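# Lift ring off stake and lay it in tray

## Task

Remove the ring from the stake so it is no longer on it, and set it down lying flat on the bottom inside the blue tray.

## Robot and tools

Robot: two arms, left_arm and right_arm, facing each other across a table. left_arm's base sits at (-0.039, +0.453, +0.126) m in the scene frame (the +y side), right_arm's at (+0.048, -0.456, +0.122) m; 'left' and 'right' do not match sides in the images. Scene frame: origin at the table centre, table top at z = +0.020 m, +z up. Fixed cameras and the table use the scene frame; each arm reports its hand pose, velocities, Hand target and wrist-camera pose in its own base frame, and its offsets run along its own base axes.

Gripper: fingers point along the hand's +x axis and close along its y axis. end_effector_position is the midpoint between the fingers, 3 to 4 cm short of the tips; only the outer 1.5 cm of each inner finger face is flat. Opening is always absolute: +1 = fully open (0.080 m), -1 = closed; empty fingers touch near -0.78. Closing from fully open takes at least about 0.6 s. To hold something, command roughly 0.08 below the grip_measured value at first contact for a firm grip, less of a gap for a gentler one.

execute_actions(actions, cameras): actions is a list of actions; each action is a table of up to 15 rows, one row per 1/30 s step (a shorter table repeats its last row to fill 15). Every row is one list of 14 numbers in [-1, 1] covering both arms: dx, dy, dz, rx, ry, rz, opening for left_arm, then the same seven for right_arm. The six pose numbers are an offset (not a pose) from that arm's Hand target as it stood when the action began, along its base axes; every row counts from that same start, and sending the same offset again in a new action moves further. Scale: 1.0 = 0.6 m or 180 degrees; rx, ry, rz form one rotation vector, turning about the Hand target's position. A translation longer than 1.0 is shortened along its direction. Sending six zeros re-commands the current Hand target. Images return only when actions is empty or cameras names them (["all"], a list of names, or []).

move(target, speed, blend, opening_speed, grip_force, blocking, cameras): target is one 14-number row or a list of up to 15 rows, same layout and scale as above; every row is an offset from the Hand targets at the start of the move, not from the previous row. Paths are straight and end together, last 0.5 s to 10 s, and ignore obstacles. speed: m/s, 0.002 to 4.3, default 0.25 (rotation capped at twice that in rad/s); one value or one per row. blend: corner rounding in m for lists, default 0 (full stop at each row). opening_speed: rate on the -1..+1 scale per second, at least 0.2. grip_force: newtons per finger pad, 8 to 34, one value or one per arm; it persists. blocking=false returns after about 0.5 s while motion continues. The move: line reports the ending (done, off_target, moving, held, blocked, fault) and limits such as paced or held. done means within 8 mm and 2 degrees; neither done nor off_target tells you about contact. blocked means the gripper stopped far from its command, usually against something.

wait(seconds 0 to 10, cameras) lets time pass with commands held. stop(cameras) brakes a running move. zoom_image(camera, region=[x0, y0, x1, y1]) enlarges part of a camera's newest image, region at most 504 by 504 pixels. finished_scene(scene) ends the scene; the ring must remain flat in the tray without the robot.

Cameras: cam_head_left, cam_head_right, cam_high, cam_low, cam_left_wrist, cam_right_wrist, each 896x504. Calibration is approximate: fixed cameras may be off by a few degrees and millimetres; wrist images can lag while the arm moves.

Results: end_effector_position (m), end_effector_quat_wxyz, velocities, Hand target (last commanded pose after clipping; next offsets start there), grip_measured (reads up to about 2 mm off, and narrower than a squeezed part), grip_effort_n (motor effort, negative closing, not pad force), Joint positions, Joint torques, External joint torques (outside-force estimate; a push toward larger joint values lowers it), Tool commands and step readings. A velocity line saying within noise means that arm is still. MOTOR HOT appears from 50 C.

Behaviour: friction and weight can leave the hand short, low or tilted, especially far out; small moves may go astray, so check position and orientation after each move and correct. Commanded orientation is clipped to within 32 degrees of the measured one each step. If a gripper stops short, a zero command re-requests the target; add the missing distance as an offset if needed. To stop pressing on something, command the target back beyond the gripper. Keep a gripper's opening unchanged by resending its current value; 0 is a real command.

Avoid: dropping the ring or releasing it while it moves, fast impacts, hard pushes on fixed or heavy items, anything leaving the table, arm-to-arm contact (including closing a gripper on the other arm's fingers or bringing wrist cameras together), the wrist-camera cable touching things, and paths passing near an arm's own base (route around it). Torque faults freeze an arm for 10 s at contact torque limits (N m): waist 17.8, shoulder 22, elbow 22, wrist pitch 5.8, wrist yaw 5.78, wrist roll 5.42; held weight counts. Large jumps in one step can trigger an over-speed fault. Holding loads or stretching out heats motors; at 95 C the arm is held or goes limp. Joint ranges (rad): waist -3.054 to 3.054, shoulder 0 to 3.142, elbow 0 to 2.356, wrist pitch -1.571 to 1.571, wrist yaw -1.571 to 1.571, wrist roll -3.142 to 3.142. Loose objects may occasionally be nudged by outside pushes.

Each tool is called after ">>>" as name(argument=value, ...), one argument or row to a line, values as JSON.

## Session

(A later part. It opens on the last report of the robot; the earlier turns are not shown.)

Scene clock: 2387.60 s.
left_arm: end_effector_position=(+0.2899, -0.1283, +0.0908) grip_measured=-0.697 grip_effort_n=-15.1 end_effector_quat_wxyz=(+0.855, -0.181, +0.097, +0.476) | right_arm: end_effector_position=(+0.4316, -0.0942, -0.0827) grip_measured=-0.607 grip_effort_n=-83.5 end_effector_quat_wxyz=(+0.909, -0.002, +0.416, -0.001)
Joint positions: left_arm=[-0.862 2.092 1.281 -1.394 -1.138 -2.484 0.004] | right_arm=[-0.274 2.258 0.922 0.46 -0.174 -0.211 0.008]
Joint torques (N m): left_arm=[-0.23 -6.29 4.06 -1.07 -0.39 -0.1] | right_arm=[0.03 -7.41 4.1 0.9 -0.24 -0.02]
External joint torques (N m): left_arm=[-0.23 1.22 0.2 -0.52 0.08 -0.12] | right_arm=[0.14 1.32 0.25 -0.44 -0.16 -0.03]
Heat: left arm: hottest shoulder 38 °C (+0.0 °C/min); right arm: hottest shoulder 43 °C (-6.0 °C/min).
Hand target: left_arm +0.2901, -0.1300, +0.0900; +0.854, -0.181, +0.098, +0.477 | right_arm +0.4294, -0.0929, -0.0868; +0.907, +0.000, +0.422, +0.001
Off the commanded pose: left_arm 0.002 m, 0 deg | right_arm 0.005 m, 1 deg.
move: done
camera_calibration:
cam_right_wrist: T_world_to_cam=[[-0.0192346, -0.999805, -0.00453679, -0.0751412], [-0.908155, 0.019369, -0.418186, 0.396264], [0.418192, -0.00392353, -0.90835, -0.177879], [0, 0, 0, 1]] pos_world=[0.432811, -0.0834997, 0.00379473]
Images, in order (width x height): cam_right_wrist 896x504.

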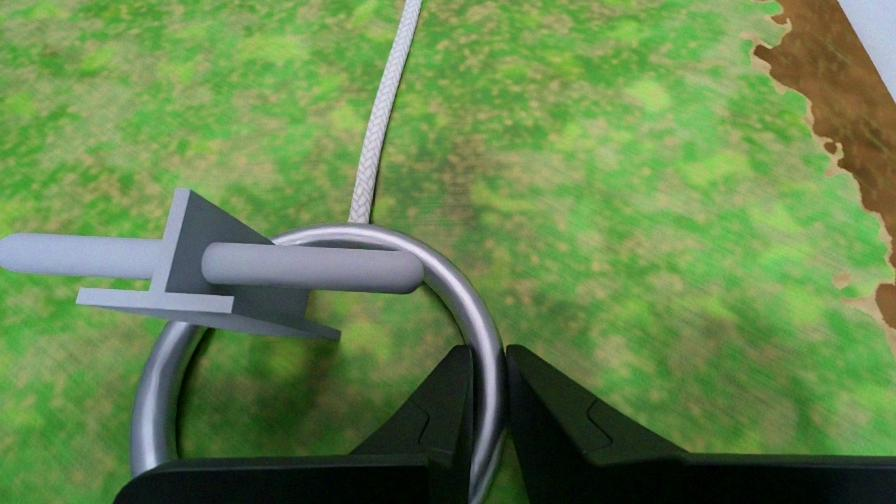

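>>> move(
  target=[0, 0, 0, 0, 0, 0, -0.7, 0.001, 0, 0.0333, 0, 0, 0, -0.76],
  speed=0.04,
  cameras=["cam_right_wrist", "cam_left_wrist"],
)

>>> zoom_image(
  camera="cam_left_wrist",
  region=[400, 220, 600, 380],
)

Scene clock: 2404.33 s.
left_arm: end_effector_position=(+0.2899, -0.1283, +0.0908) grip_measured=-0.697 grip_effort_n=-15.1 end_effector_quat_wxyz=(+0.855, -0.181, +0.097, +0.476) | right_arm: end_effector_position=(+0.4286, -0.0927, -0.0727) grip_measured=-0.607 grip_effort_n=-83.5 end_effector_quat_wxyz=(+0.904, +0.001, +0.427, +0.001)
Joint positions: left_arm=[-0.862 2.092 1.281 -1.394 -1.138 -2.484 0.004] | right_arm=[-0.272 2.211 0.924 0.386 -0.174 -0.211 0.008]
Joint torques (N m): left_arm=[-0.24 -6.27 4.03 -1.05 -0.37 -0.12] | right_arm=[-0.05 -10.08 3.95 1.28 -0.23 -0.02]
External joint torques (N m): left_arm=[-0.24 1.19 0.2 -0.51 0.1 -0.13] | right_arm=[-0.1 -1.43 -0.1 -0.03 -0.12 -0.02]
Heat: left arm: hottest shoulder 38 °C (+0.0 °C/min); right arm: hottest shoulder 42 °C (-4.0 °C/min).
Hand target: left_arm +0.2901, -0.1300, +0.0900; +0.854, -0.181, +0.098, +0.477 | right_arm +0.4300, -0.0929, -0.0667; +0.907, +0.000, +0.422, +0.001
Off the commanded pose: left_arm 0.002 m, 0 deg | right_arm 0.006 m, 1 deg.
move: done
camera_calibration:
cam_left_wrist: T_world_to_cam=[[0.869377, -0.448831, 0.206722, -0.313941], [-0.0907559, -0.556251, -0.826044, 0.0743874], [0.485744, 0.699382, -0.524326, 0.0721002], [0, 0, 0, 1]] pos_world=[0.244662, -0.149954, 0.16415]
cam_right_wrist: T_world_to_cam=[[-0.0182091, -0.99977, -0.0113239, -0.0745524], [-0.918187, 0.0212037, -0.39558, 0.403758], [0.395729, 0.00319432, -0.918362, -0.157978], [0, 0, 0, 1]] pos_world=[0.431884, -0.0825918, 0.0137941]
Images, in order (width x height): cam_left_wrist 896x504, cam_right_wrist 896x504.

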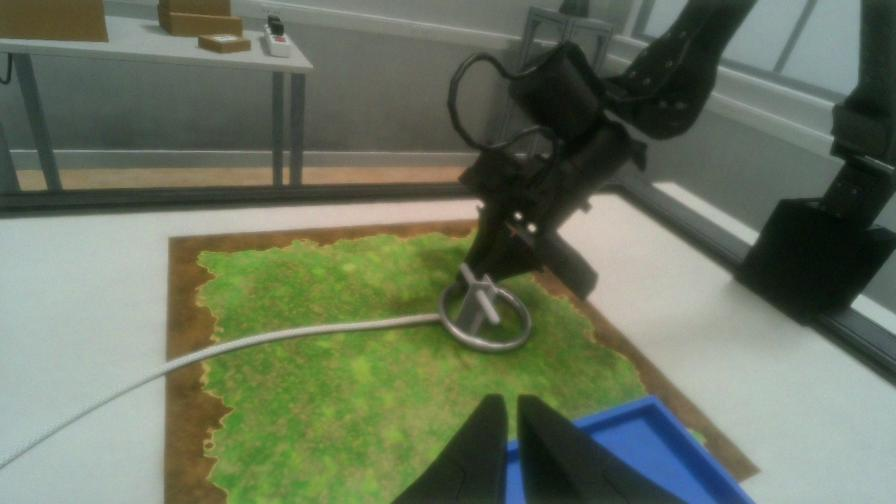

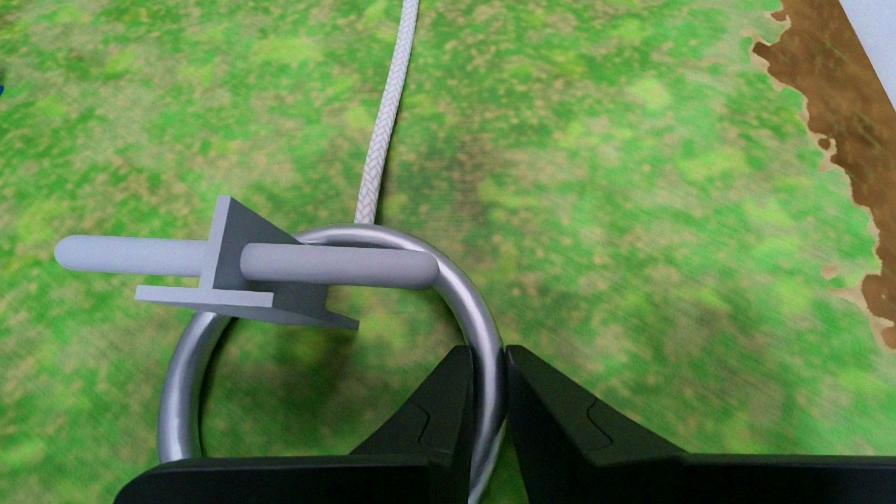

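Scaled by 2.520 from the camera's 896x504 image, which has a finer 1280x720 frame.

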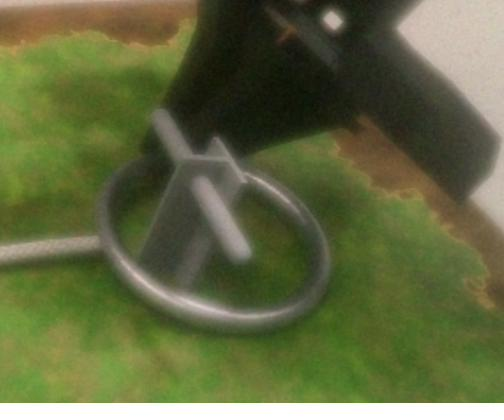

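>>> move(
  target=[0, 0, 0, 0, 0, 0, -0.7, 0, -0.0118, 0.022, 0, 0, 0, -0.76],
  speed=0.04,
  cameras=["cam_right_wrist", "cam_left_wrist"],
)

>>> zoom_image(
  camera="cam_left_wrist",
  region=[400, 220, 600, 380],
)

Scene clock: 2591.17 s.
left_arm: end_effector_position=(+0.2899, -0.1283, +0.0908) grip_measured=-0.697 grip_effort_n=-15.1 end_effector_quat_wxyz=(+0.855, -0.181, +0.097, +0.476) | right_arm: end_effector_position=(+0.4271, -0.0964, -0.0608) grip_measured=-0.610 grip_effort_n=-83.5 end_effector_quat_wxyz=(+0.903, +0.003, +0.429, +0.002)
Joint positions: left_arm=[-0.862 2.092 1.281 -1.394 -1.138 -2.484 0.004] | right_arm=[-0.285 2.168 0.927 0.333 -0.184 -0.22 0.008]
Joint torques (N m): left_arm=[-0.24 -6.3 3.98 -1.06 -0.38 -0.13] | right_arm=[-0.64 -9.93 5.09 1.07 -0.3 -0.22]
External joint torques (N m): left_arm=[-0.24 1.1 0.19 -0.51 0.07 -0.14] | right_arm=[-0.64 -1.27 0.77 -0.26 -0.19 -0.22]
Heat: left arm: hottest shoulder 39 °C (+0.0 °C/min); right arm: hottest shoulder 54 °C (+1.0 °C/min). Fold the right arm in close to its base, or ease its load, before you think long.
Hand target: left_arm +0.2901, -0.1300, +0.0900; +0.854, -0.181, +0.098, +0.477 | right_arm +0.4300, -0.1000, -0.0536; +0.907, +0.000, +0.422, +0.001
Off the commanded pose: left_arm 0.002 m, 0 deg | right_arm 0.009 m, 1 deg.
MOTOR HOT: joint 2 (shoulder) of the right arm reports 54 °C; the controller stops that arm at 95 °C. To cool a motor, set the load down, stop pushing, or move to a pose that needs little force.
move: off_target (right_arm)
camera_calibration:
cam_left_wrist: T_world_to_cam=[[0.869377, -0.448831, 0.206722, -0.313941], [-0.0907559, -0.556251, -0.826044, 0.0743874], [0.485744, 0.699382, -0.524326, 0.0721002], [0, 0, 0, 1]] pos_world=[0.244662, -0.149954, 0.16415]
cam_right_wrist: T_world_to_cam=[[-0.0177239, -0.999723, -0.0154768, -0.0786271], [-0.92004, 0.0223672, -0.391186, 0.408457], [0.391424, 0.00730596, -0.920182, -0.144283], [0, 0, 0, 1]] pos_world=[0.430879, -0.0866873, 0.0257987]
Images, in order (width x height): cam_left_wrist 896x504, cam_right_wrist 896x504.

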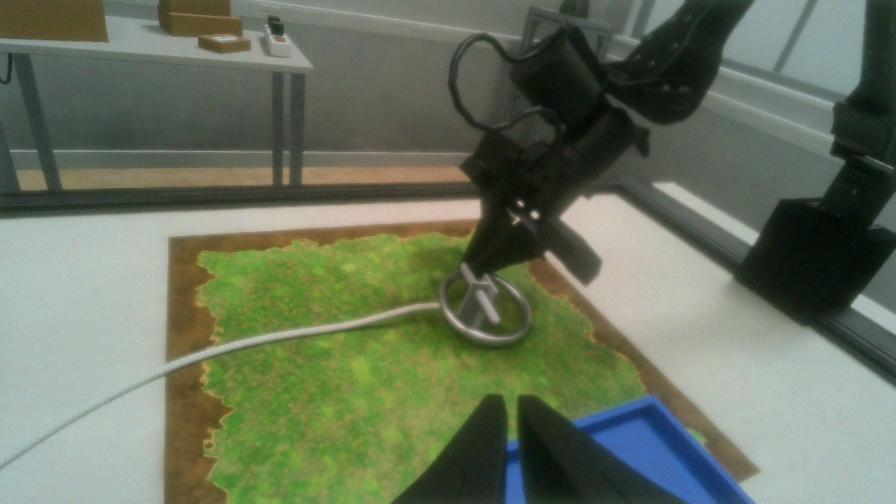

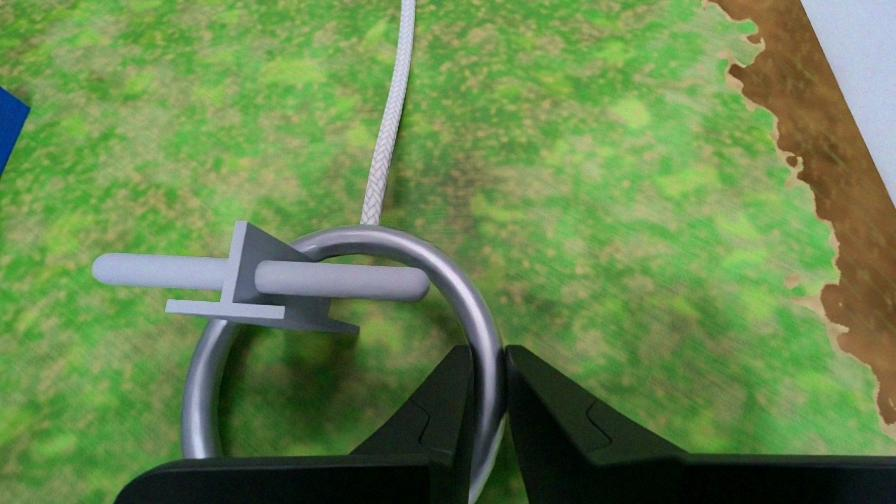

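Scaled by 2.520 from the camera's 896x504 image, which has a finer 1280x720 frame.

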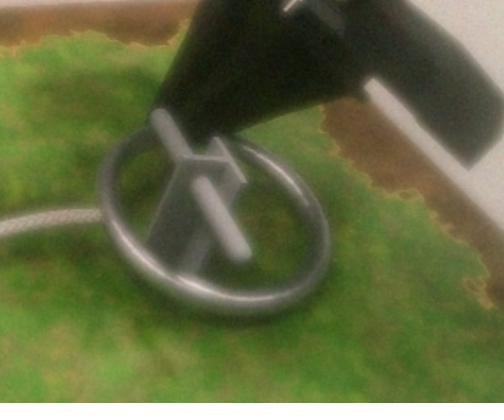

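>>> move(
  target=[0, 0, 0, 0, 0, 0, -0.7, -0.0047, 0.0183, 0.0078, 0, 0, -0.1389, -0.76],
  speed=0.06,
  cameras=["cam_right_wrist", "cam_left_wrist"],
)

>>> zoom_image(
  camera="cam_left_wrist",
  region=[400, 220, 600, 380],
)

Scene clock: 2637.90 s.
left_arm: end_effector_position=(+0.2899, -0.1283, +0.0908) grip_measured=-0.697 grip_effort_n=-15.1 end_effector_quat_wxyz=(+0.855, -0.181, +0.097, +0.476) | right_arm: end_effector_position=(+0.4218, -0.0881, -0.0582) grip_measured=-0.612 grip_effort_n=-83.5 end_effector_quat_wxyz=(+0.880, +0.089, +0.425, -0.192)
Joint positions: left_arm=[-0.862 2.092 1.281 -1.394 -1.138 -2.484 0.004] | right_arm=[-0.143 2.142 0.902 0.322 0.181 0.22 0.007]
Joint torques (N m): left_arm=[-0.3 -6.27 4.01 -1.05 -0.37 -0.09] | right_arm=[0.13 -9.98 5.3 1.47 0.33 0.25]
External joint torques (N m): left_arm=[-0.34 1.21 0.16 -0.52 0.1 -0.1] | right_arm=[0.08 -1.44 0.95 0.15 0.23 0.25]
Heat: left arm: hottest shoulder 39 °C (+0.0 °C/min); right arm: hottest shoulder 49 °C (-5.0 °C/min). Fold the right arm in close to its base, or ease its load, before you think long.
Hand target: left_arm +0.2901, -0.1300, +0.0900; +0.854, -0.181, +0.098, +0.477 | right_arm +0.4271, -0.0889, -0.0489; +0.885, +0.091, +0.412, -0.195
Off the commanded pose: left_arm 0.002 m, 0 deg | right_arm 0.011 m, 2 deg.
MOTOR HOT: still on. Joint 2 (shoulder) of the right arm reports 49 °C.
move: off_target (right_arm)
camera_calibration:
cam_left_wrist: T_world_to_cam=[[0.869377, -0.448831, 0.206722, -0.313941], [-0.0907559, -0.556251, -0.826044, 0.0743874], [0.485744, 0.699382, -0.524326, 0.0721002], [0, 0, 0, 1]] pos_world=[0.244662, -0.149954, 0.16415]
cam_right_wrist: T_world_to_cam=[[-0.430876, -0.90241, -0.00123403, 0.113251], [-0.83349, 0.398492, -0.382751, 0.401442], [0.34589, -0.163889, -0.923851, -0.135866], [0, 0, 0, 1]] pos_world=[0.43039, -0.0800401, 0.0282716]
Images, in order (width x height): cam_left_wrist 896x504, cam_right_wrist 896x504.

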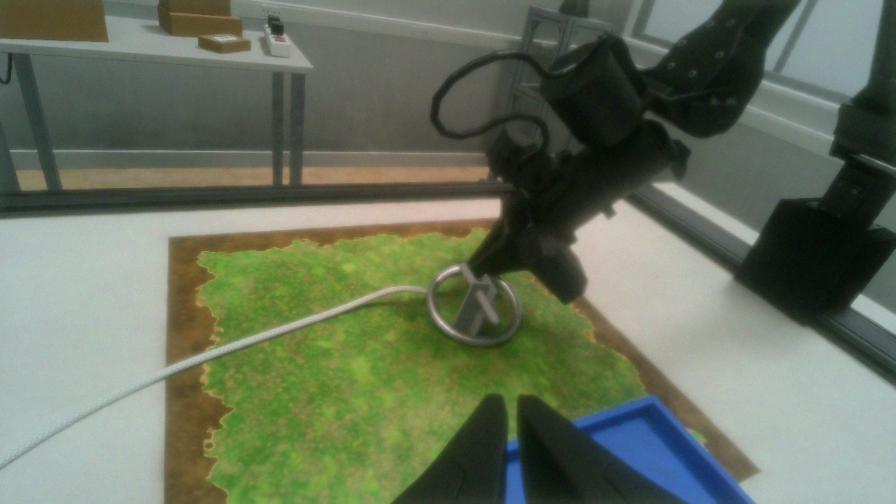

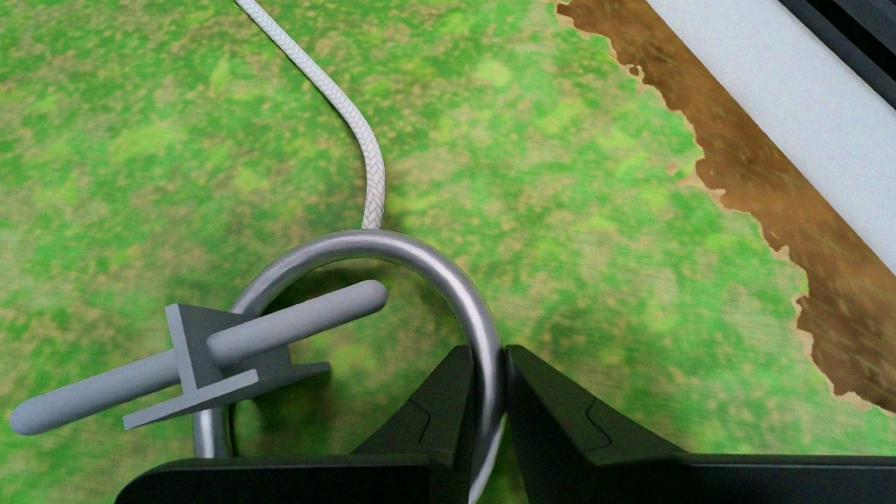

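Scaled by 2.520 from the camera's 896x504 image, which has a finer 1280x720 frame.

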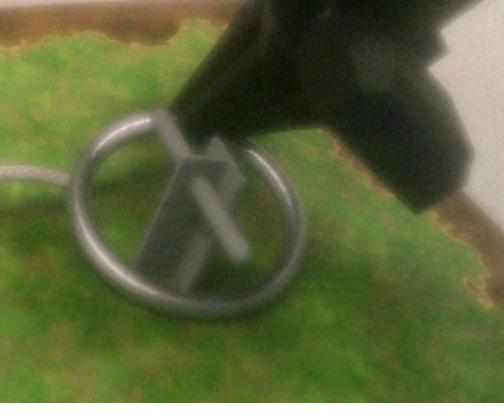

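>>> zoom_image(
  camera="cam_right_wrist",
  region=[90, 290, 370, 470],
)

Scaled by 1.800 from the camera's 896x504 image, which has a finer 1280x720 frame.

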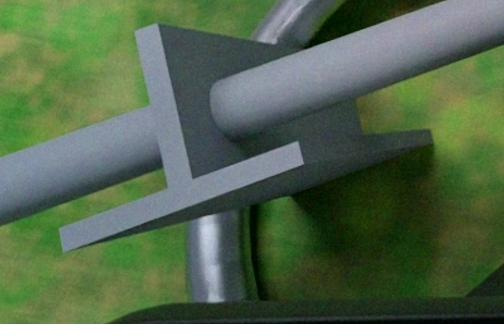

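>>> zoom_image(
  camera="cam_left_wrist",
  region=[420, 255, 540, 355],
)

Scaled by 4.200 from the camera's 896x504 image, which has a finer 1280x720 frame.

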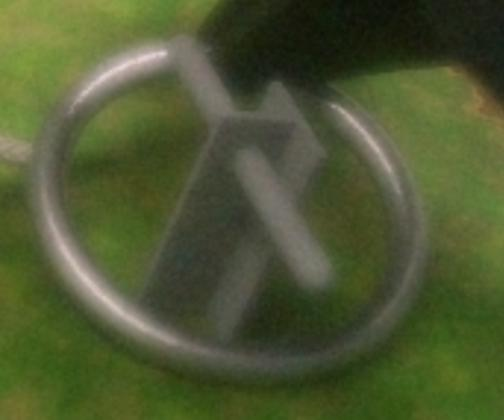

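>>> move(
  target=[0, 0, 0, 0, 0, 0, -0.7, 0.0052, 0.0122, 0.0232, 0, 0, 0, -0.76],
  speed=0.05,
  cameras=["cam_right_wrist", "cam_left_wrist"],
)

>>> zoom_image(
  camera="cam_left_wrist",
  region=[420, 235, 540, 355],
)

Scene clock: 2828.70 s.
left_arm: end_effector_position=(+0.2899, -0.1283, +0.0908) grip_measured=-0.697 grip_effort_n=-15.1 end_effector_quat_wxyz=(+0.855, -0.181, +0.097, +0.476) | right_arm: end_effector_position=(+0.4231, -0.0808, -0.0459) grip_measured=-0.612 grip_effort_n=-83.5 end_effector_quat_wxyz=(+0.879, +0.088, +0.427, -0.193)
Joint positions: left_arm=[-0.862 2.092 1.281 -1.394 -1.138 -2.484 0.004] | right_arm=[-0.121 2.101 0.912 0.261 0.196 0.238 0.007]
Joint torques (N m): left_arm=[-0.3 -6.23 3.99 -1.05 -0.37 -0.1] | right_arm=[0.12 -9.98 6.16 1.5 0.29 0.24]
External joint torques (N m): left_arm=[-0.34 1.31 0.11 -0.51 0.11 -0.11] | right_arm=[0.08 -1.5 1.59 0.19 0.18 0.24]
Heat: left arm: hottest shoulder 39 °C (+0.0 °C/min); right arm: hottest shoulder 59 °C (+1.0 °C/min). Fold the right arm in close to its base, or ease its load, before you think long.
Hand target: left_arm +0.2901, -0.1300, +0.0900; +0.854, -0.181, +0.098, +0.477 | right_arm +0.4303, -0.0816, -0.0349; +0.885, +0.091, +0.412, -0.196
Off the commanded pose: left_arm 0.002 m, 0 deg | right_arm 0.013 m, 2 deg.
MOTOR HOT: still on. Joint 2 (shoulder) of the right arm reports 59 °C.
move: off_target (right_arm)
camera_calibration:
cam_left_wrist: T_world_to_cam=[[0.869377, -0.448831, 0.206722, -0.313941], [-0.0907559, -0.556251, -0.826044, 0.0743874], [0.485744, 0.699382, -0.524326, 0.0721002], [0, 0, 0, 1]] pos_world=[0.244662, -0.149954, 0.16415]
cam_right_wrist: T_world_to_cam=[[-0.431208, -0.90225, 0.00220894, 0.120774], [-0.835632, 0.398444, -0.378102, 0.405474], [0.340262, -0.164886, -0.925761, -0.121608], [0, 0, 0, 1]] pos_world=[0.432284, -0.0726415, 0.0404639]
Images, in order (width x height): cam_left_wrist 896x504, cam_right_wrist 896x504.

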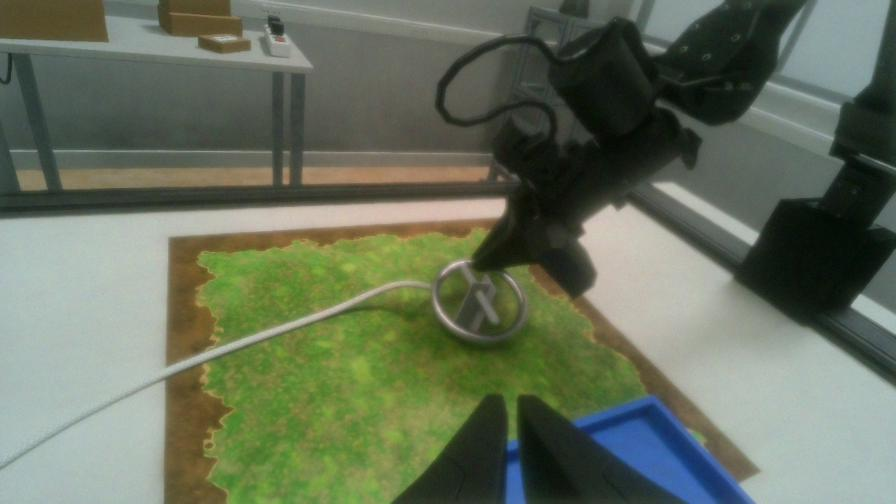

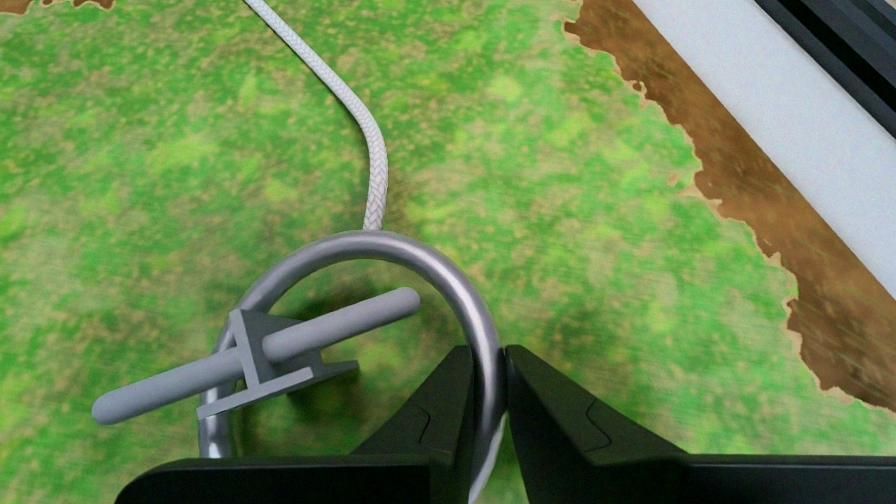

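Scaled by 4.200 from the camera's 896x504 image, which has a finer 1280x720 frame.

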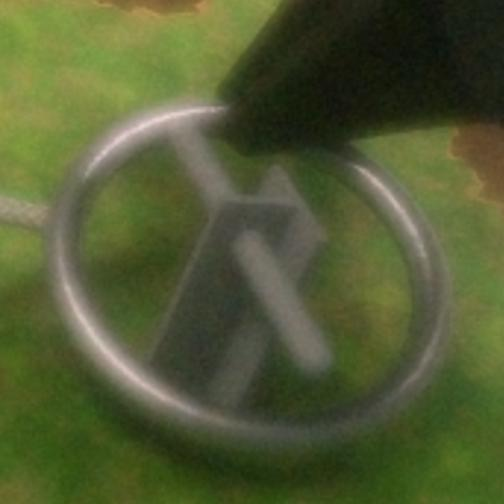

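>>> execute_actions(
  actions=[],
  cameras=["cam_left_wrist", "cam_right_wrist", "cam_high"],
)

Scene clock: 2863.07 s.
left_arm: end_effector_position=(+0.2899, -0.1283, +0.0908) grip_measured=-0.697 grip_effort_n=-15.1 end_effector_quat_wxyz=(+0.855, -0.181, +0.097, +0.476) | right_arm: end_effector_position=(+0.4231, -0.0808, -0.0459) grip_measured=-0.614 grip_effort_n=-83.5 end_effector_quat_wxyz=(+0.879, +0.088, +0.427, -0.193)
Joint positions: left_arm=[-0.862 2.092 1.281 -1.394 -1.138 -2.484 0.004] | right_arm=[-0.121 2.101 0.912 0.261 0.196 0.238 0.007]
Joint velocities: within noise
Joint torques (N m): left_arm=[-0.27 -6.3 4.02 -1.04 -0.38 -0.12] | right_arm=[0.11 -9.99 6.15 1.5 0.3 0.24]
External joint torques (N m): left_arm=[-0.23 1.12 0.22 -0.5 0.08 -0.13] | right_arm=[0.15 -1.54 1.62 0.2 0.18 0.23]
Heat: left arm: hottest shoulder 39 °C (+0.0 °C/min); right arm: hottest shoulder 51 °C (-8.1 °C/min). Fold the right arm in close to its base, or ease its load, before you think long.
Hand target: left_arm +0.2901, -0.1300, +0.0900; +0.854, -0.181, +0.098, +0.477 | right_arm +0.4303, -0.0816, -0.0349; +0.885, +0.091, +0.412, -0.196
Tool commands: left_gripper/opening=-0.7 right_gripper/opening=-0.76
Off the commanded pose: left_arm 0.002 m, 0 deg | right_arm 0.013 m, 2 deg.
MOTOR HOT: still on. Joint 2 (shoulder) of the right arm reports 51 °C.
camera_calibration:
cam_left_wrist: T_world_to_cam=[[0.869377, -0.448831, 0.206722, -0.313941], [-0.0907559, -0.556251, -0.826044, 0.0743874], [0.485744, 0.699382, -0.524326, 0.0721002], [0, 0, 0, 1]] pos_world=[0.244662, -0.149954, 0.16415]
cam_right_wrist: T_world_to_cam=[[-0.431208, -0.90225, 0.00220894, 0.120774], [-0.835632, 0.398444, -0.378102, 0.405474], [0.340262, -0.164886, -0.925761, -0.121608], [0, 0, 0, 1]] pos_world=[0.432284, -0.0726415, 0.0404639]
Images, in order (width x height): cam_high 896x504, cam_left_wrist 896x504, cam_right_wrist 896x504.

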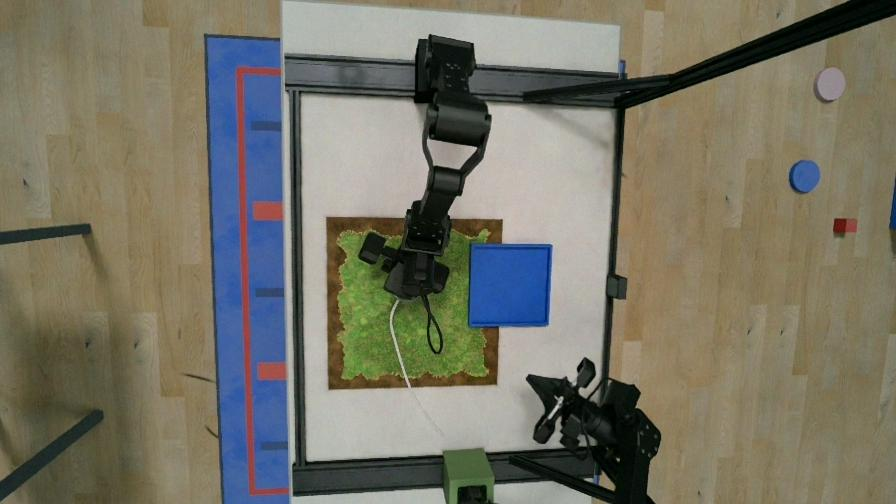

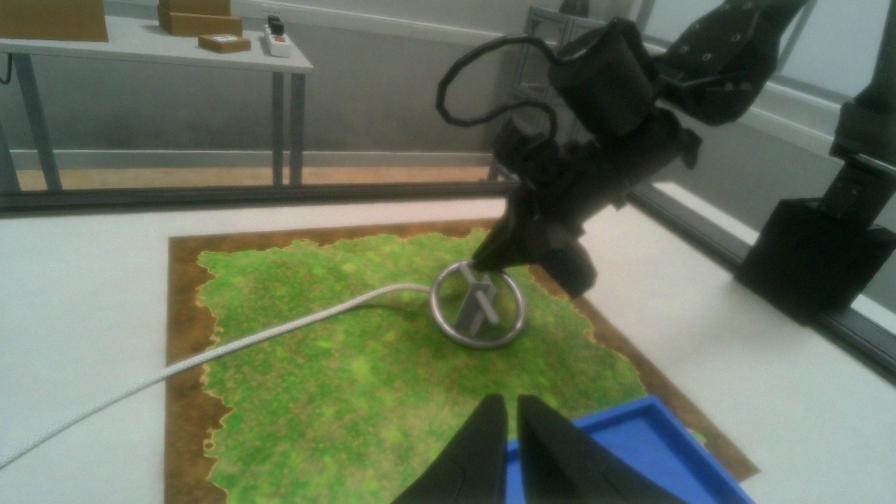

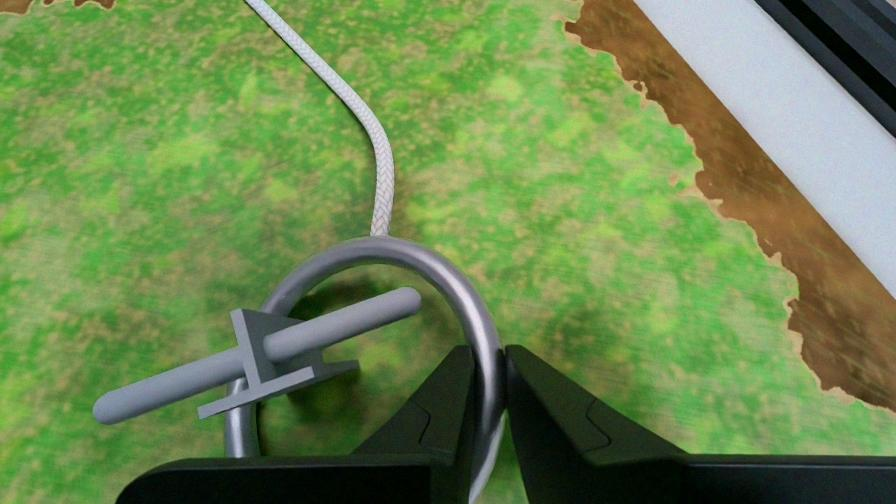

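>>> move(
  target=[0,0,0,0,0,0,-0.7,0.0078,0.0083,0.019,0,0,0,-0.76],
  speed=0.04,
  cameras=["cam_left_wrist", "cam_right_wrist"],
)

Scene clock: 2876.73 s.
left_arm: end_effector_position=(+0.2899, -0.1283, +0.0908) grip_measured=-0.697 grip_effort_n=-15.1 end_effector_quat_wxyz=(+0.855, -0.181, +0.097, +0.476) | right_arm: end_effector_position=(+0.4276, -0.0761, -0.0351) grip_measured=-0.615 grip_effort_n=-83.5 end_effector_quat_wxyz=(+0.879, +0.088, +0.428, -0.193)
Joint positions: left_arm=[-0.862 2.092 1.281 -1.394 -1.138 -2.484 0.004] | right_arm=[-0.105 2.075 0.938 0.206 0.206 0.25 0.007]
Joint torques (N m): left_arm=[-0.26 -6.27 4.06 -1.05 -0.37 -0.11] | right_arm=[0.1 -10.06 6.5 1.49 0.31 0.24]
External joint torques (N m): left_arm=[-0.26 1.15 0.24 -0.52 0.09 -0.12] | right_arm=[0.15 -1.64 1.81 0.22 0.19 0.23]
Heat: left arm: hottest shoulder 39 °C (+0.0 °C/min); right arm: hottest shoulder 50 °C (-9.0 °C/min). Fold the right arm in close to its base, or ease its load, before you think long.
Hand target: left_arm +0.2901, -0.1300, +0.0900; +0.854, -0.181, +0.098, +0.477 | right_arm +0.4349, -0.0767, -0.0235; +0.885, +0.091, +0.412, -0.196
Off the commanded pose: left_arm 0.002 m, 0 deg | right_arm 0.014 m, 2 deg.
MOTOR HOT: still on. Joint 2 (shoulder) of the right arm reports 50 °C.
move: off_target (right_arm)
camera_calibration:
cam_left_wrist: T_world_to_cam=[[0.869377, -0.448831, 0.206722, -0.313941], [-0.0907559, -0.556251, -0.826044, 0.0743874], [0.485744, 0.699382, -0.524326, 0.0721002], [0, 0, 0, 1]] pos_world=[0.244662, -0.149954, 0.16415]
cam_right_wrist: T_world_to_cam=[[-0.431545, -0.902087, 0.00285511, 0.127099], [-0.835995, 0.398734, -0.376994, 0.411648], [0.338943, -0.165076, -0.926211, -0.111814], [0, 0, 0, 1]] pos_world=[0.436883, -0.067942, 0.0512623]
Images, in order (width x height): cam_left_wrist 896x504, cam_right_wrist 896x504.

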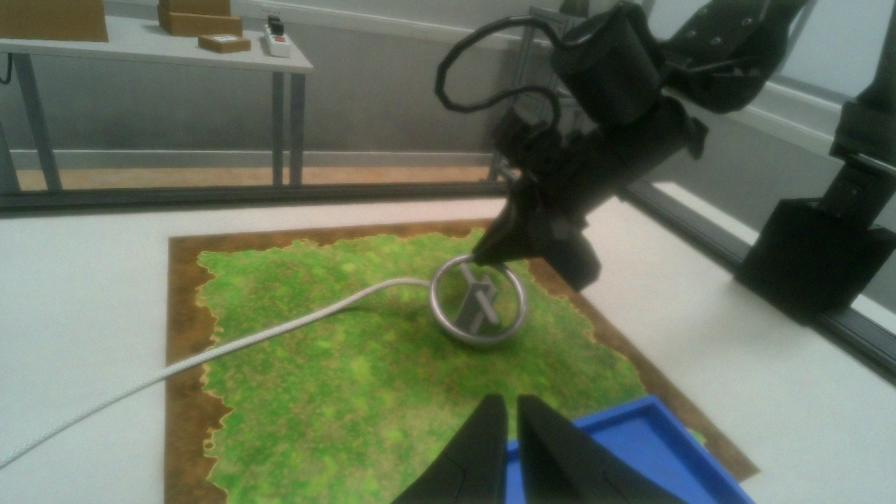

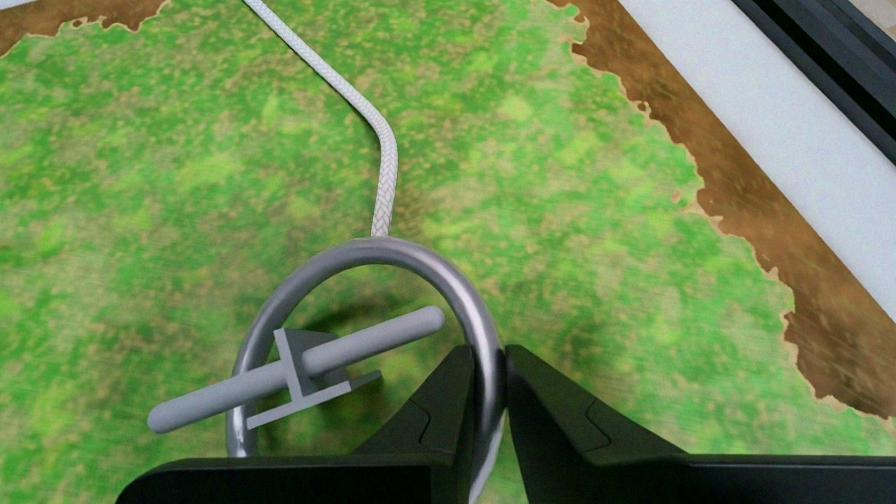

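>>> zoom_image(
  camera="cam_left_wrist",
  region=[410, 225, 550, 365],
)

>>> zoom_image(
  camera="cam_right_wrist",
  region=[130, 220, 530, 470],
)

Scaled by 3.600 from the camera's 896x504 image, which has a finer 1280x720 frame.

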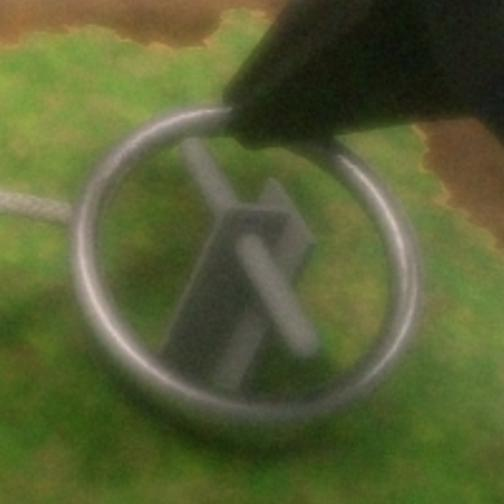

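Scaled by 1.260 from the camera's 896x504 image, which has a finer 1280x720 frame.

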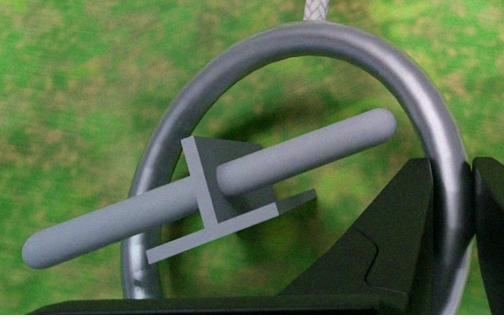

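>>> move(
  target=[0,0,0,0,0,0,-0.7,0.0,0.0,0.020,0,0,0,-0.76],
  speed=0.04,
  cameras=["cam_left_wrist", "cam_right_wrist"],
)

>>> zoom_image(
  camera="cam_left_wrist",
  region=[410, 225, 550, 365],
)

Scene clock: 2969.93 s.
left_arm: end_effector_position=(+0.2899, -0.1283, +0.0908) grip_measured=-0.697 grip_effort_n=-15.1 end_effector_quat_wxyz=(+0.855, -0.181, +0.097, +0.476) | right_arm: end_effector_position=(+0.4279, -0.0761, -0.0233) grip_measured=-0.616 grip_effort_n=-83.5 end_effector_quat_wxyz=(+0.879, +0.088, +0.428, -0.193)
Joint positions: left_arm=[-0.862 2.092 1.281 -1.394 -1.138 -2.484 0.004] | right_arm=[-0.105 2.039 0.947 0.161 0.206 0.25 0.007]
Joint torques (N m): left_arm=[-0.27 -6.28 3.97 -1.06 -0.37 -0.1] | right_arm=[0.13 -10.03 6.71 1.49 0.31 0.24]
External joint torques (N m): left_arm=[-0.27 1.14 0.13 -0.53 0.09 -0.12] | right_arm=[0.13 -1.62 1.77 0.19 0.19 0.24]
Heat: left arm: hottest shoulder 39 °C (+0.0 °C/min); right arm: hottest shoulder 59 °C (+2.0 °C/min). Fold the right arm in close to its base, or ease its load, before you think long.
Hand target: left_arm +0.2901, -0.1300, +0.0900; +0.854, -0.181, +0.098, +0.477 | right_arm +0.4349, -0.0767, -0.0116; +0.885, +0.091, +0.412, -0.196
Off the commanded pose: left_arm 0.002 m, 0 deg | right_arm 0.014 m, 2 deg.
MOTOR HOT: still on. Joint 2 (shoulder) of the right arm reports 59 °C.
move: off_target (right_arm)
camera_calibration:
cam_left_wrist: T_world_to_cam=[[0.869377, -0.448831, 0.206722, -0.313941], [-0.0907559, -0.556251, -0.826044, 0.0743874], [0.485744, 0.699382, -0.524326, 0.0721002], [0, 0, 0, 1]] pos_world=[0.244662, -0.149954, 0.16415]
cam_right_wrist: T_world_to_cam=[[-0.431532, -0.902093, 0.00304718, 0.127176], [-0.836157, 0.398718, -0.37665, 0.416395], [0.338558, -0.165084, -0.926351, -0.100811], [0, 0, 0, 1]] pos_world=[0.437183, -0.067942, 0.0630619]
Images, in order (width x height): cam_left_wrist 896x504, cam_right_wrist 896x504.

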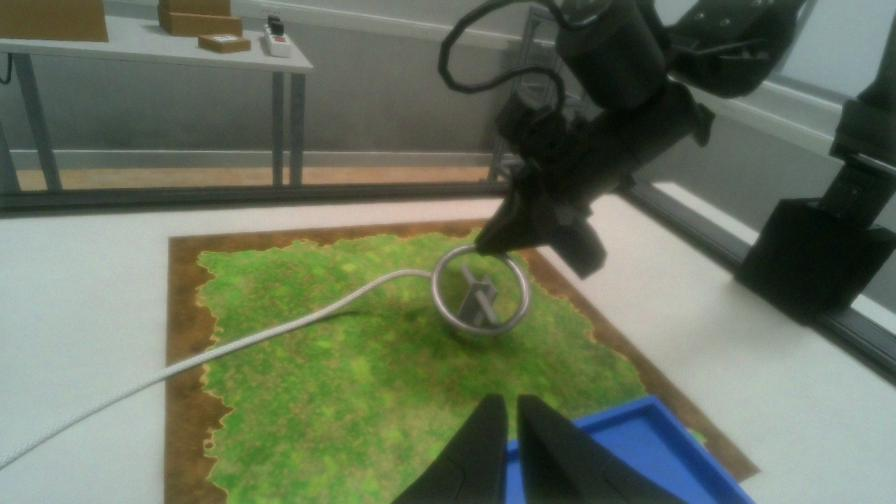

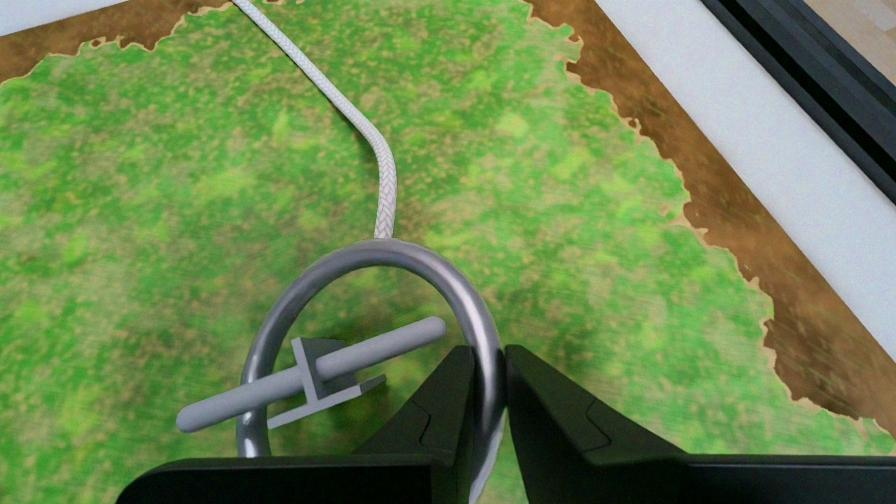

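Scaled by 3.600 from the camera's 896x504 image, which has a finer 1280x720 frame.

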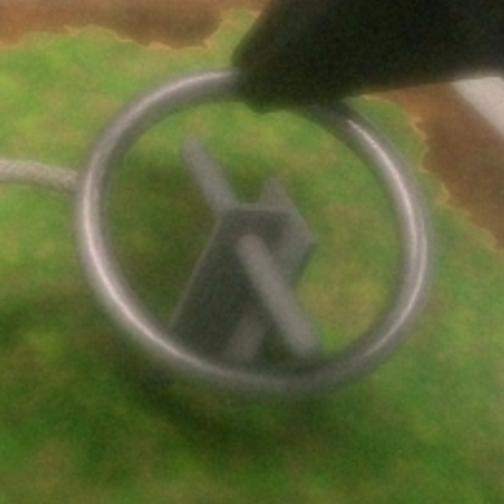

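>>> move(
  target=[0,0,0,0,0,0,-0.7,0.0,0.030,0.0,0,0,0,-0.76],
  speed=0.04,
  cameras=["cam_left_wrist", "cam_right_wrist"],
)

>>> zoom_image(
  camera="cam_left_wrist",
  region=[410, 225, 550, 365],
)

Scene clock: 3108.67 s.
left_arm: end_effector_position=(+0.2899, -0.1283, +0.0908) grip_measured=-0.697 grip_effort_n=-15.1 end_effector_quat_wxyz=(+0.855, -0.181, +0.097, +0.476) | right_arm: end_effector_position=(+0.4292, -0.0580, -0.0225) grip_measured=-0.616 grip_effort_n=-83.5 end_effector_quat_wxyz=(+0.879, +0.087, +0.427, -0.193)
Joint positions: left_arm=[-0.862 2.092 1.281 -1.394 -1.138 -2.484 0.004] | right_arm=[-0.053 2.036 0.947 0.151 0.237 0.292 0.007]
Joint torques (N m): left_arm=[-0.26 -6.21 3.9 -1.05 -0.36 -0.11] | right_arm=[-0.02 -10.09 6.26 1.48 0.34 0.24]
External joint torques (N m): left_arm=[-0.22 1.22 0.07 -0.52 0.1 -0.13] | right_arm=[-0.06 -1.72 1.36 0.2 0.2 0.24]
Heat: left arm: hottest shoulder 39 °C (+0.0 °C/min); right arm: hottest shoulder 49 °C (+0.0 °C/min). Fold the right arm in close to its base, or ease its load, before you think long.
Hand target: left_arm +0.2901, -0.1300, +0.0900; +0.854, -0.181, +0.098, +0.477 | right_arm +0.4350, -0.0586, -0.0116; +0.885, +0.091, +0.412, -0.195
Off the commanded pose: left_arm 0.002 m, 0 deg | right_arm 0.012 m, 2 deg.
MOTOR HOT: still on. Joint 2 (shoulder) of the right arm reports 49 °C.
move: off_target (right_arm)
camera_calibration:
cam_left_wrist: T_world_to_cam=[[0.869377, -0.448831, 0.206722, -0.313941], [-0.0907559, -0.556251, -0.826044, 0.0743874], [0.485744, 0.699382, -0.524326, 0.0721002], [0, 0, 0, 1]] pos_world=[0.244662, -0.149954, 0.16415]
cam_right_wrist: T_world_to_cam=[[-0.430477, -0.902595, 0.00330434, 0.143563], [-0.835646, 0.397158, -0.379423, 0.410199], [0.341153, -0.166094, -0.925217, -0.0987895], [0, 0, 0, 1]] pos_world=[0.438284, -0.0497423, 0.0637627]
Images, in order (width x height): cam_left_wrist 896x504, cam_right_wrist 896x504.

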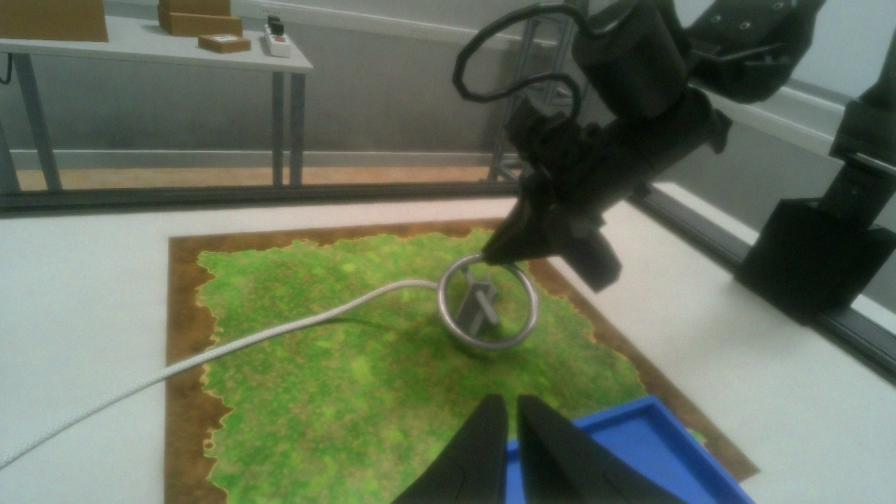

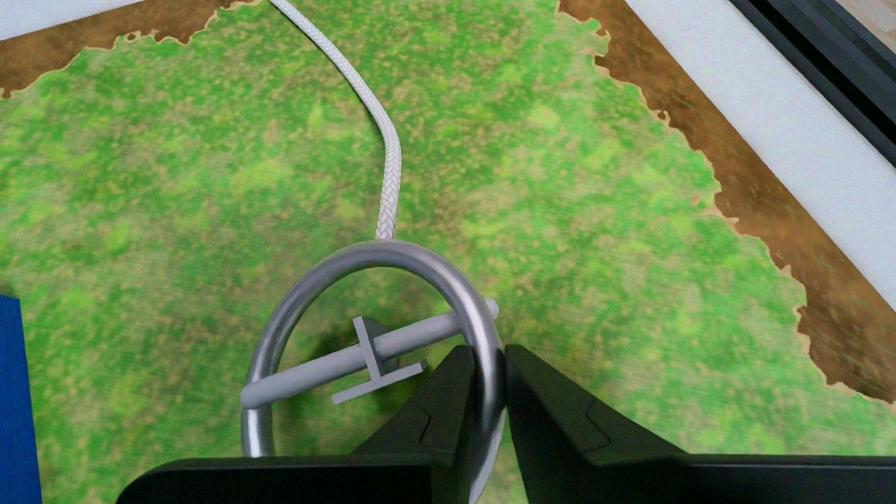

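Scaled by 3.600 from the camera's 896x504 image, which has a finer 1280x720 frame.

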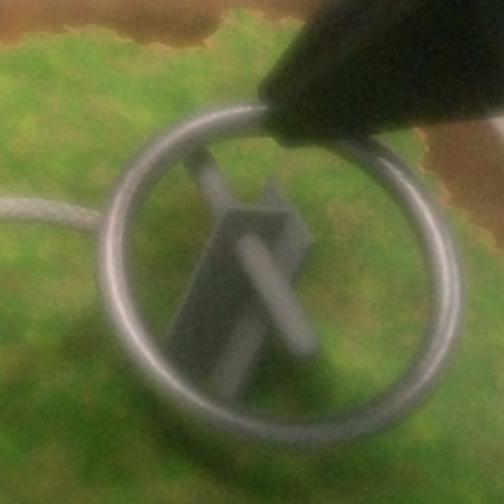

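>>> zoom_image(
  camera="cam_right_wrist",
  region=[200, 220, 540, 470],
)

Scaled by 1.482 from the camera's 896x504 image, which has a finer 1280x720 frame.

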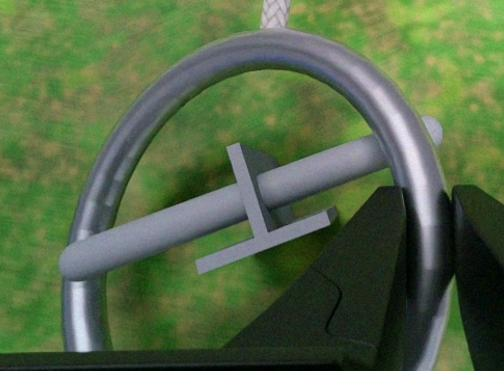

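>>> move(
  target=[0,0,0,0,0,0,-0.7,-0.0117,0.0117,0.0,0,0,0,-0.76],
  speed=0.04,
  cameras=["cam_left_wrist", "cam_right_wrist"],
)

>>> zoom_image(
  camera="cam_right_wrist",
  region=[200, 220, 540, 470],
)

Scene clock: 3205.37 s.
left_arm: end_effector_position=(+0.2899, -0.1283, +0.0908) grip_measured=-0.697 grip_effort_n=-15.1 end_effector_quat_wxyz=(+0.855, -0.181, +0.097, +0.476) | right_arm: end_effector_position=(+0.4263, -0.0516, -0.0190) grip_measured=-0.616 grip_effort_n=-83.5 end_effector_quat_wxyz=(+0.881, +0.088, +0.422, -0.193)
Joint positions: left_arm=[-0.862 2.092 1.281 -1.394 -1.138 -2.484 0.004] | right_arm=[-0.034 2.016 0.928 0.156 0.249 0.307 0.007]
Joint torques (N m): left_arm=[-0.27 -6.25 3.95 -1.07 -0.37 -0.1] | right_arm=[0.16 -10.03 4.62 1.81 0.33 0.22]
External joint torques (N m): left_arm=[-0.3 1.22 0.11 -0.53 0.09 -0.11] | right_arm=[0.19 -1.87 -0.23 0.56 0.2 0.22]
Heat: left arm: hottest shoulder 39 °C (+0.0 °C/min); right arm: hottest shoulder 60 °C (+2.0 °C/min). Fold the right arm in close to its base, or ease its load, before you think long.
Hand target: left_arm +0.2901, -0.1300, +0.0900; +0.854, -0.181, +0.098, +0.477 | right_arm +0.4279, -0.0516, -0.0116; +0.885, +0.091, +0.412, -0.195
Off the commanded pose: left_arm 0.002 m, 0 deg | right_arm 0.008 m, 1 deg.
MOTOR HOT: still on. Joint 2 (shoulder) of the right arm reports 60 °C.
move: done
camera_calibration:
cam_left_wrist: T_world_to_cam=[[0.869377, -0.448831, 0.206722, -0.313941], [-0.0907559, -0.556251, -0.826044, 0.0743874], [0.485744, 0.699382, -0.524326, 0.0721002], [0, 0, 0, 1]] pos_world=[0.244662, -0.149954, 0.16415]
cam_right_wrist: T_world_to_cam=[[-0.43074, -0.902476, -0.0000109638, 0.148305], [-0.832053, 0.397133, -0.387264, 0.404912], [0.349501, -0.166801, -0.921969, -0.0970075], [0, 0, 0, 1]] pos_world=[0.434694, -0.0431433, 0.0673718]
Images, in order (width x height): cam_left_wrist 896x504, cam_right_wrist 896x504.

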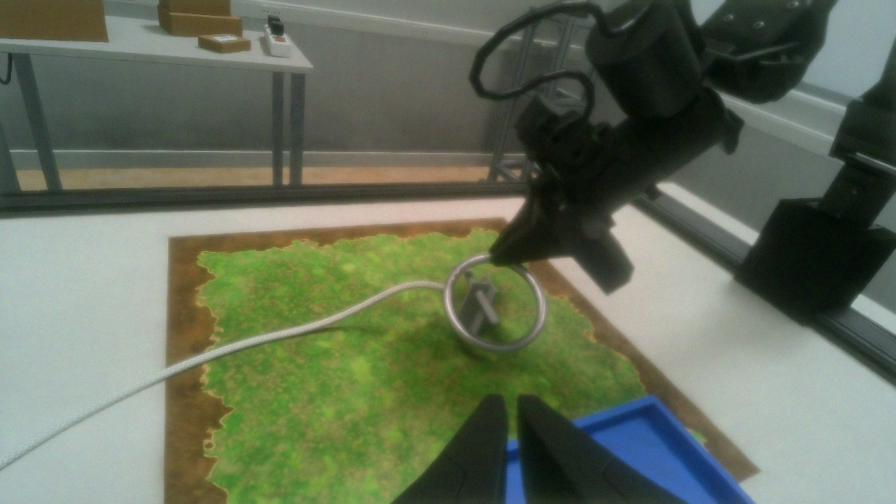

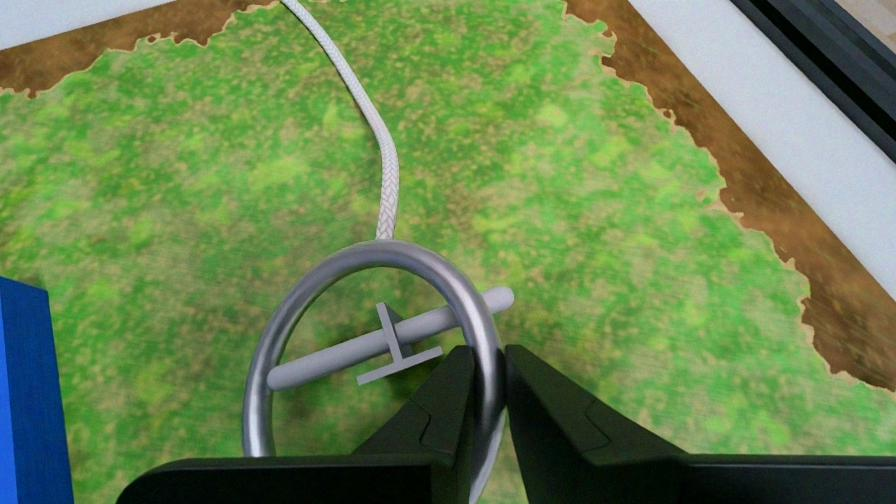

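Scaled by 1.482 from the camera's 896x504 image, which has a finer 1280x720 frame.

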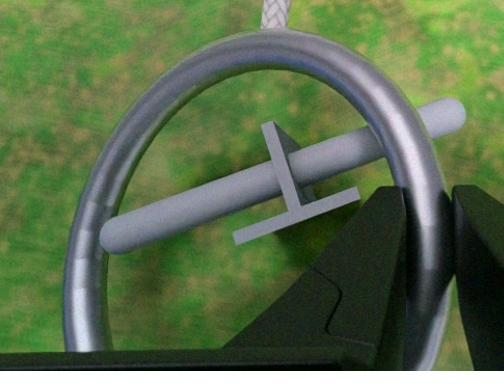

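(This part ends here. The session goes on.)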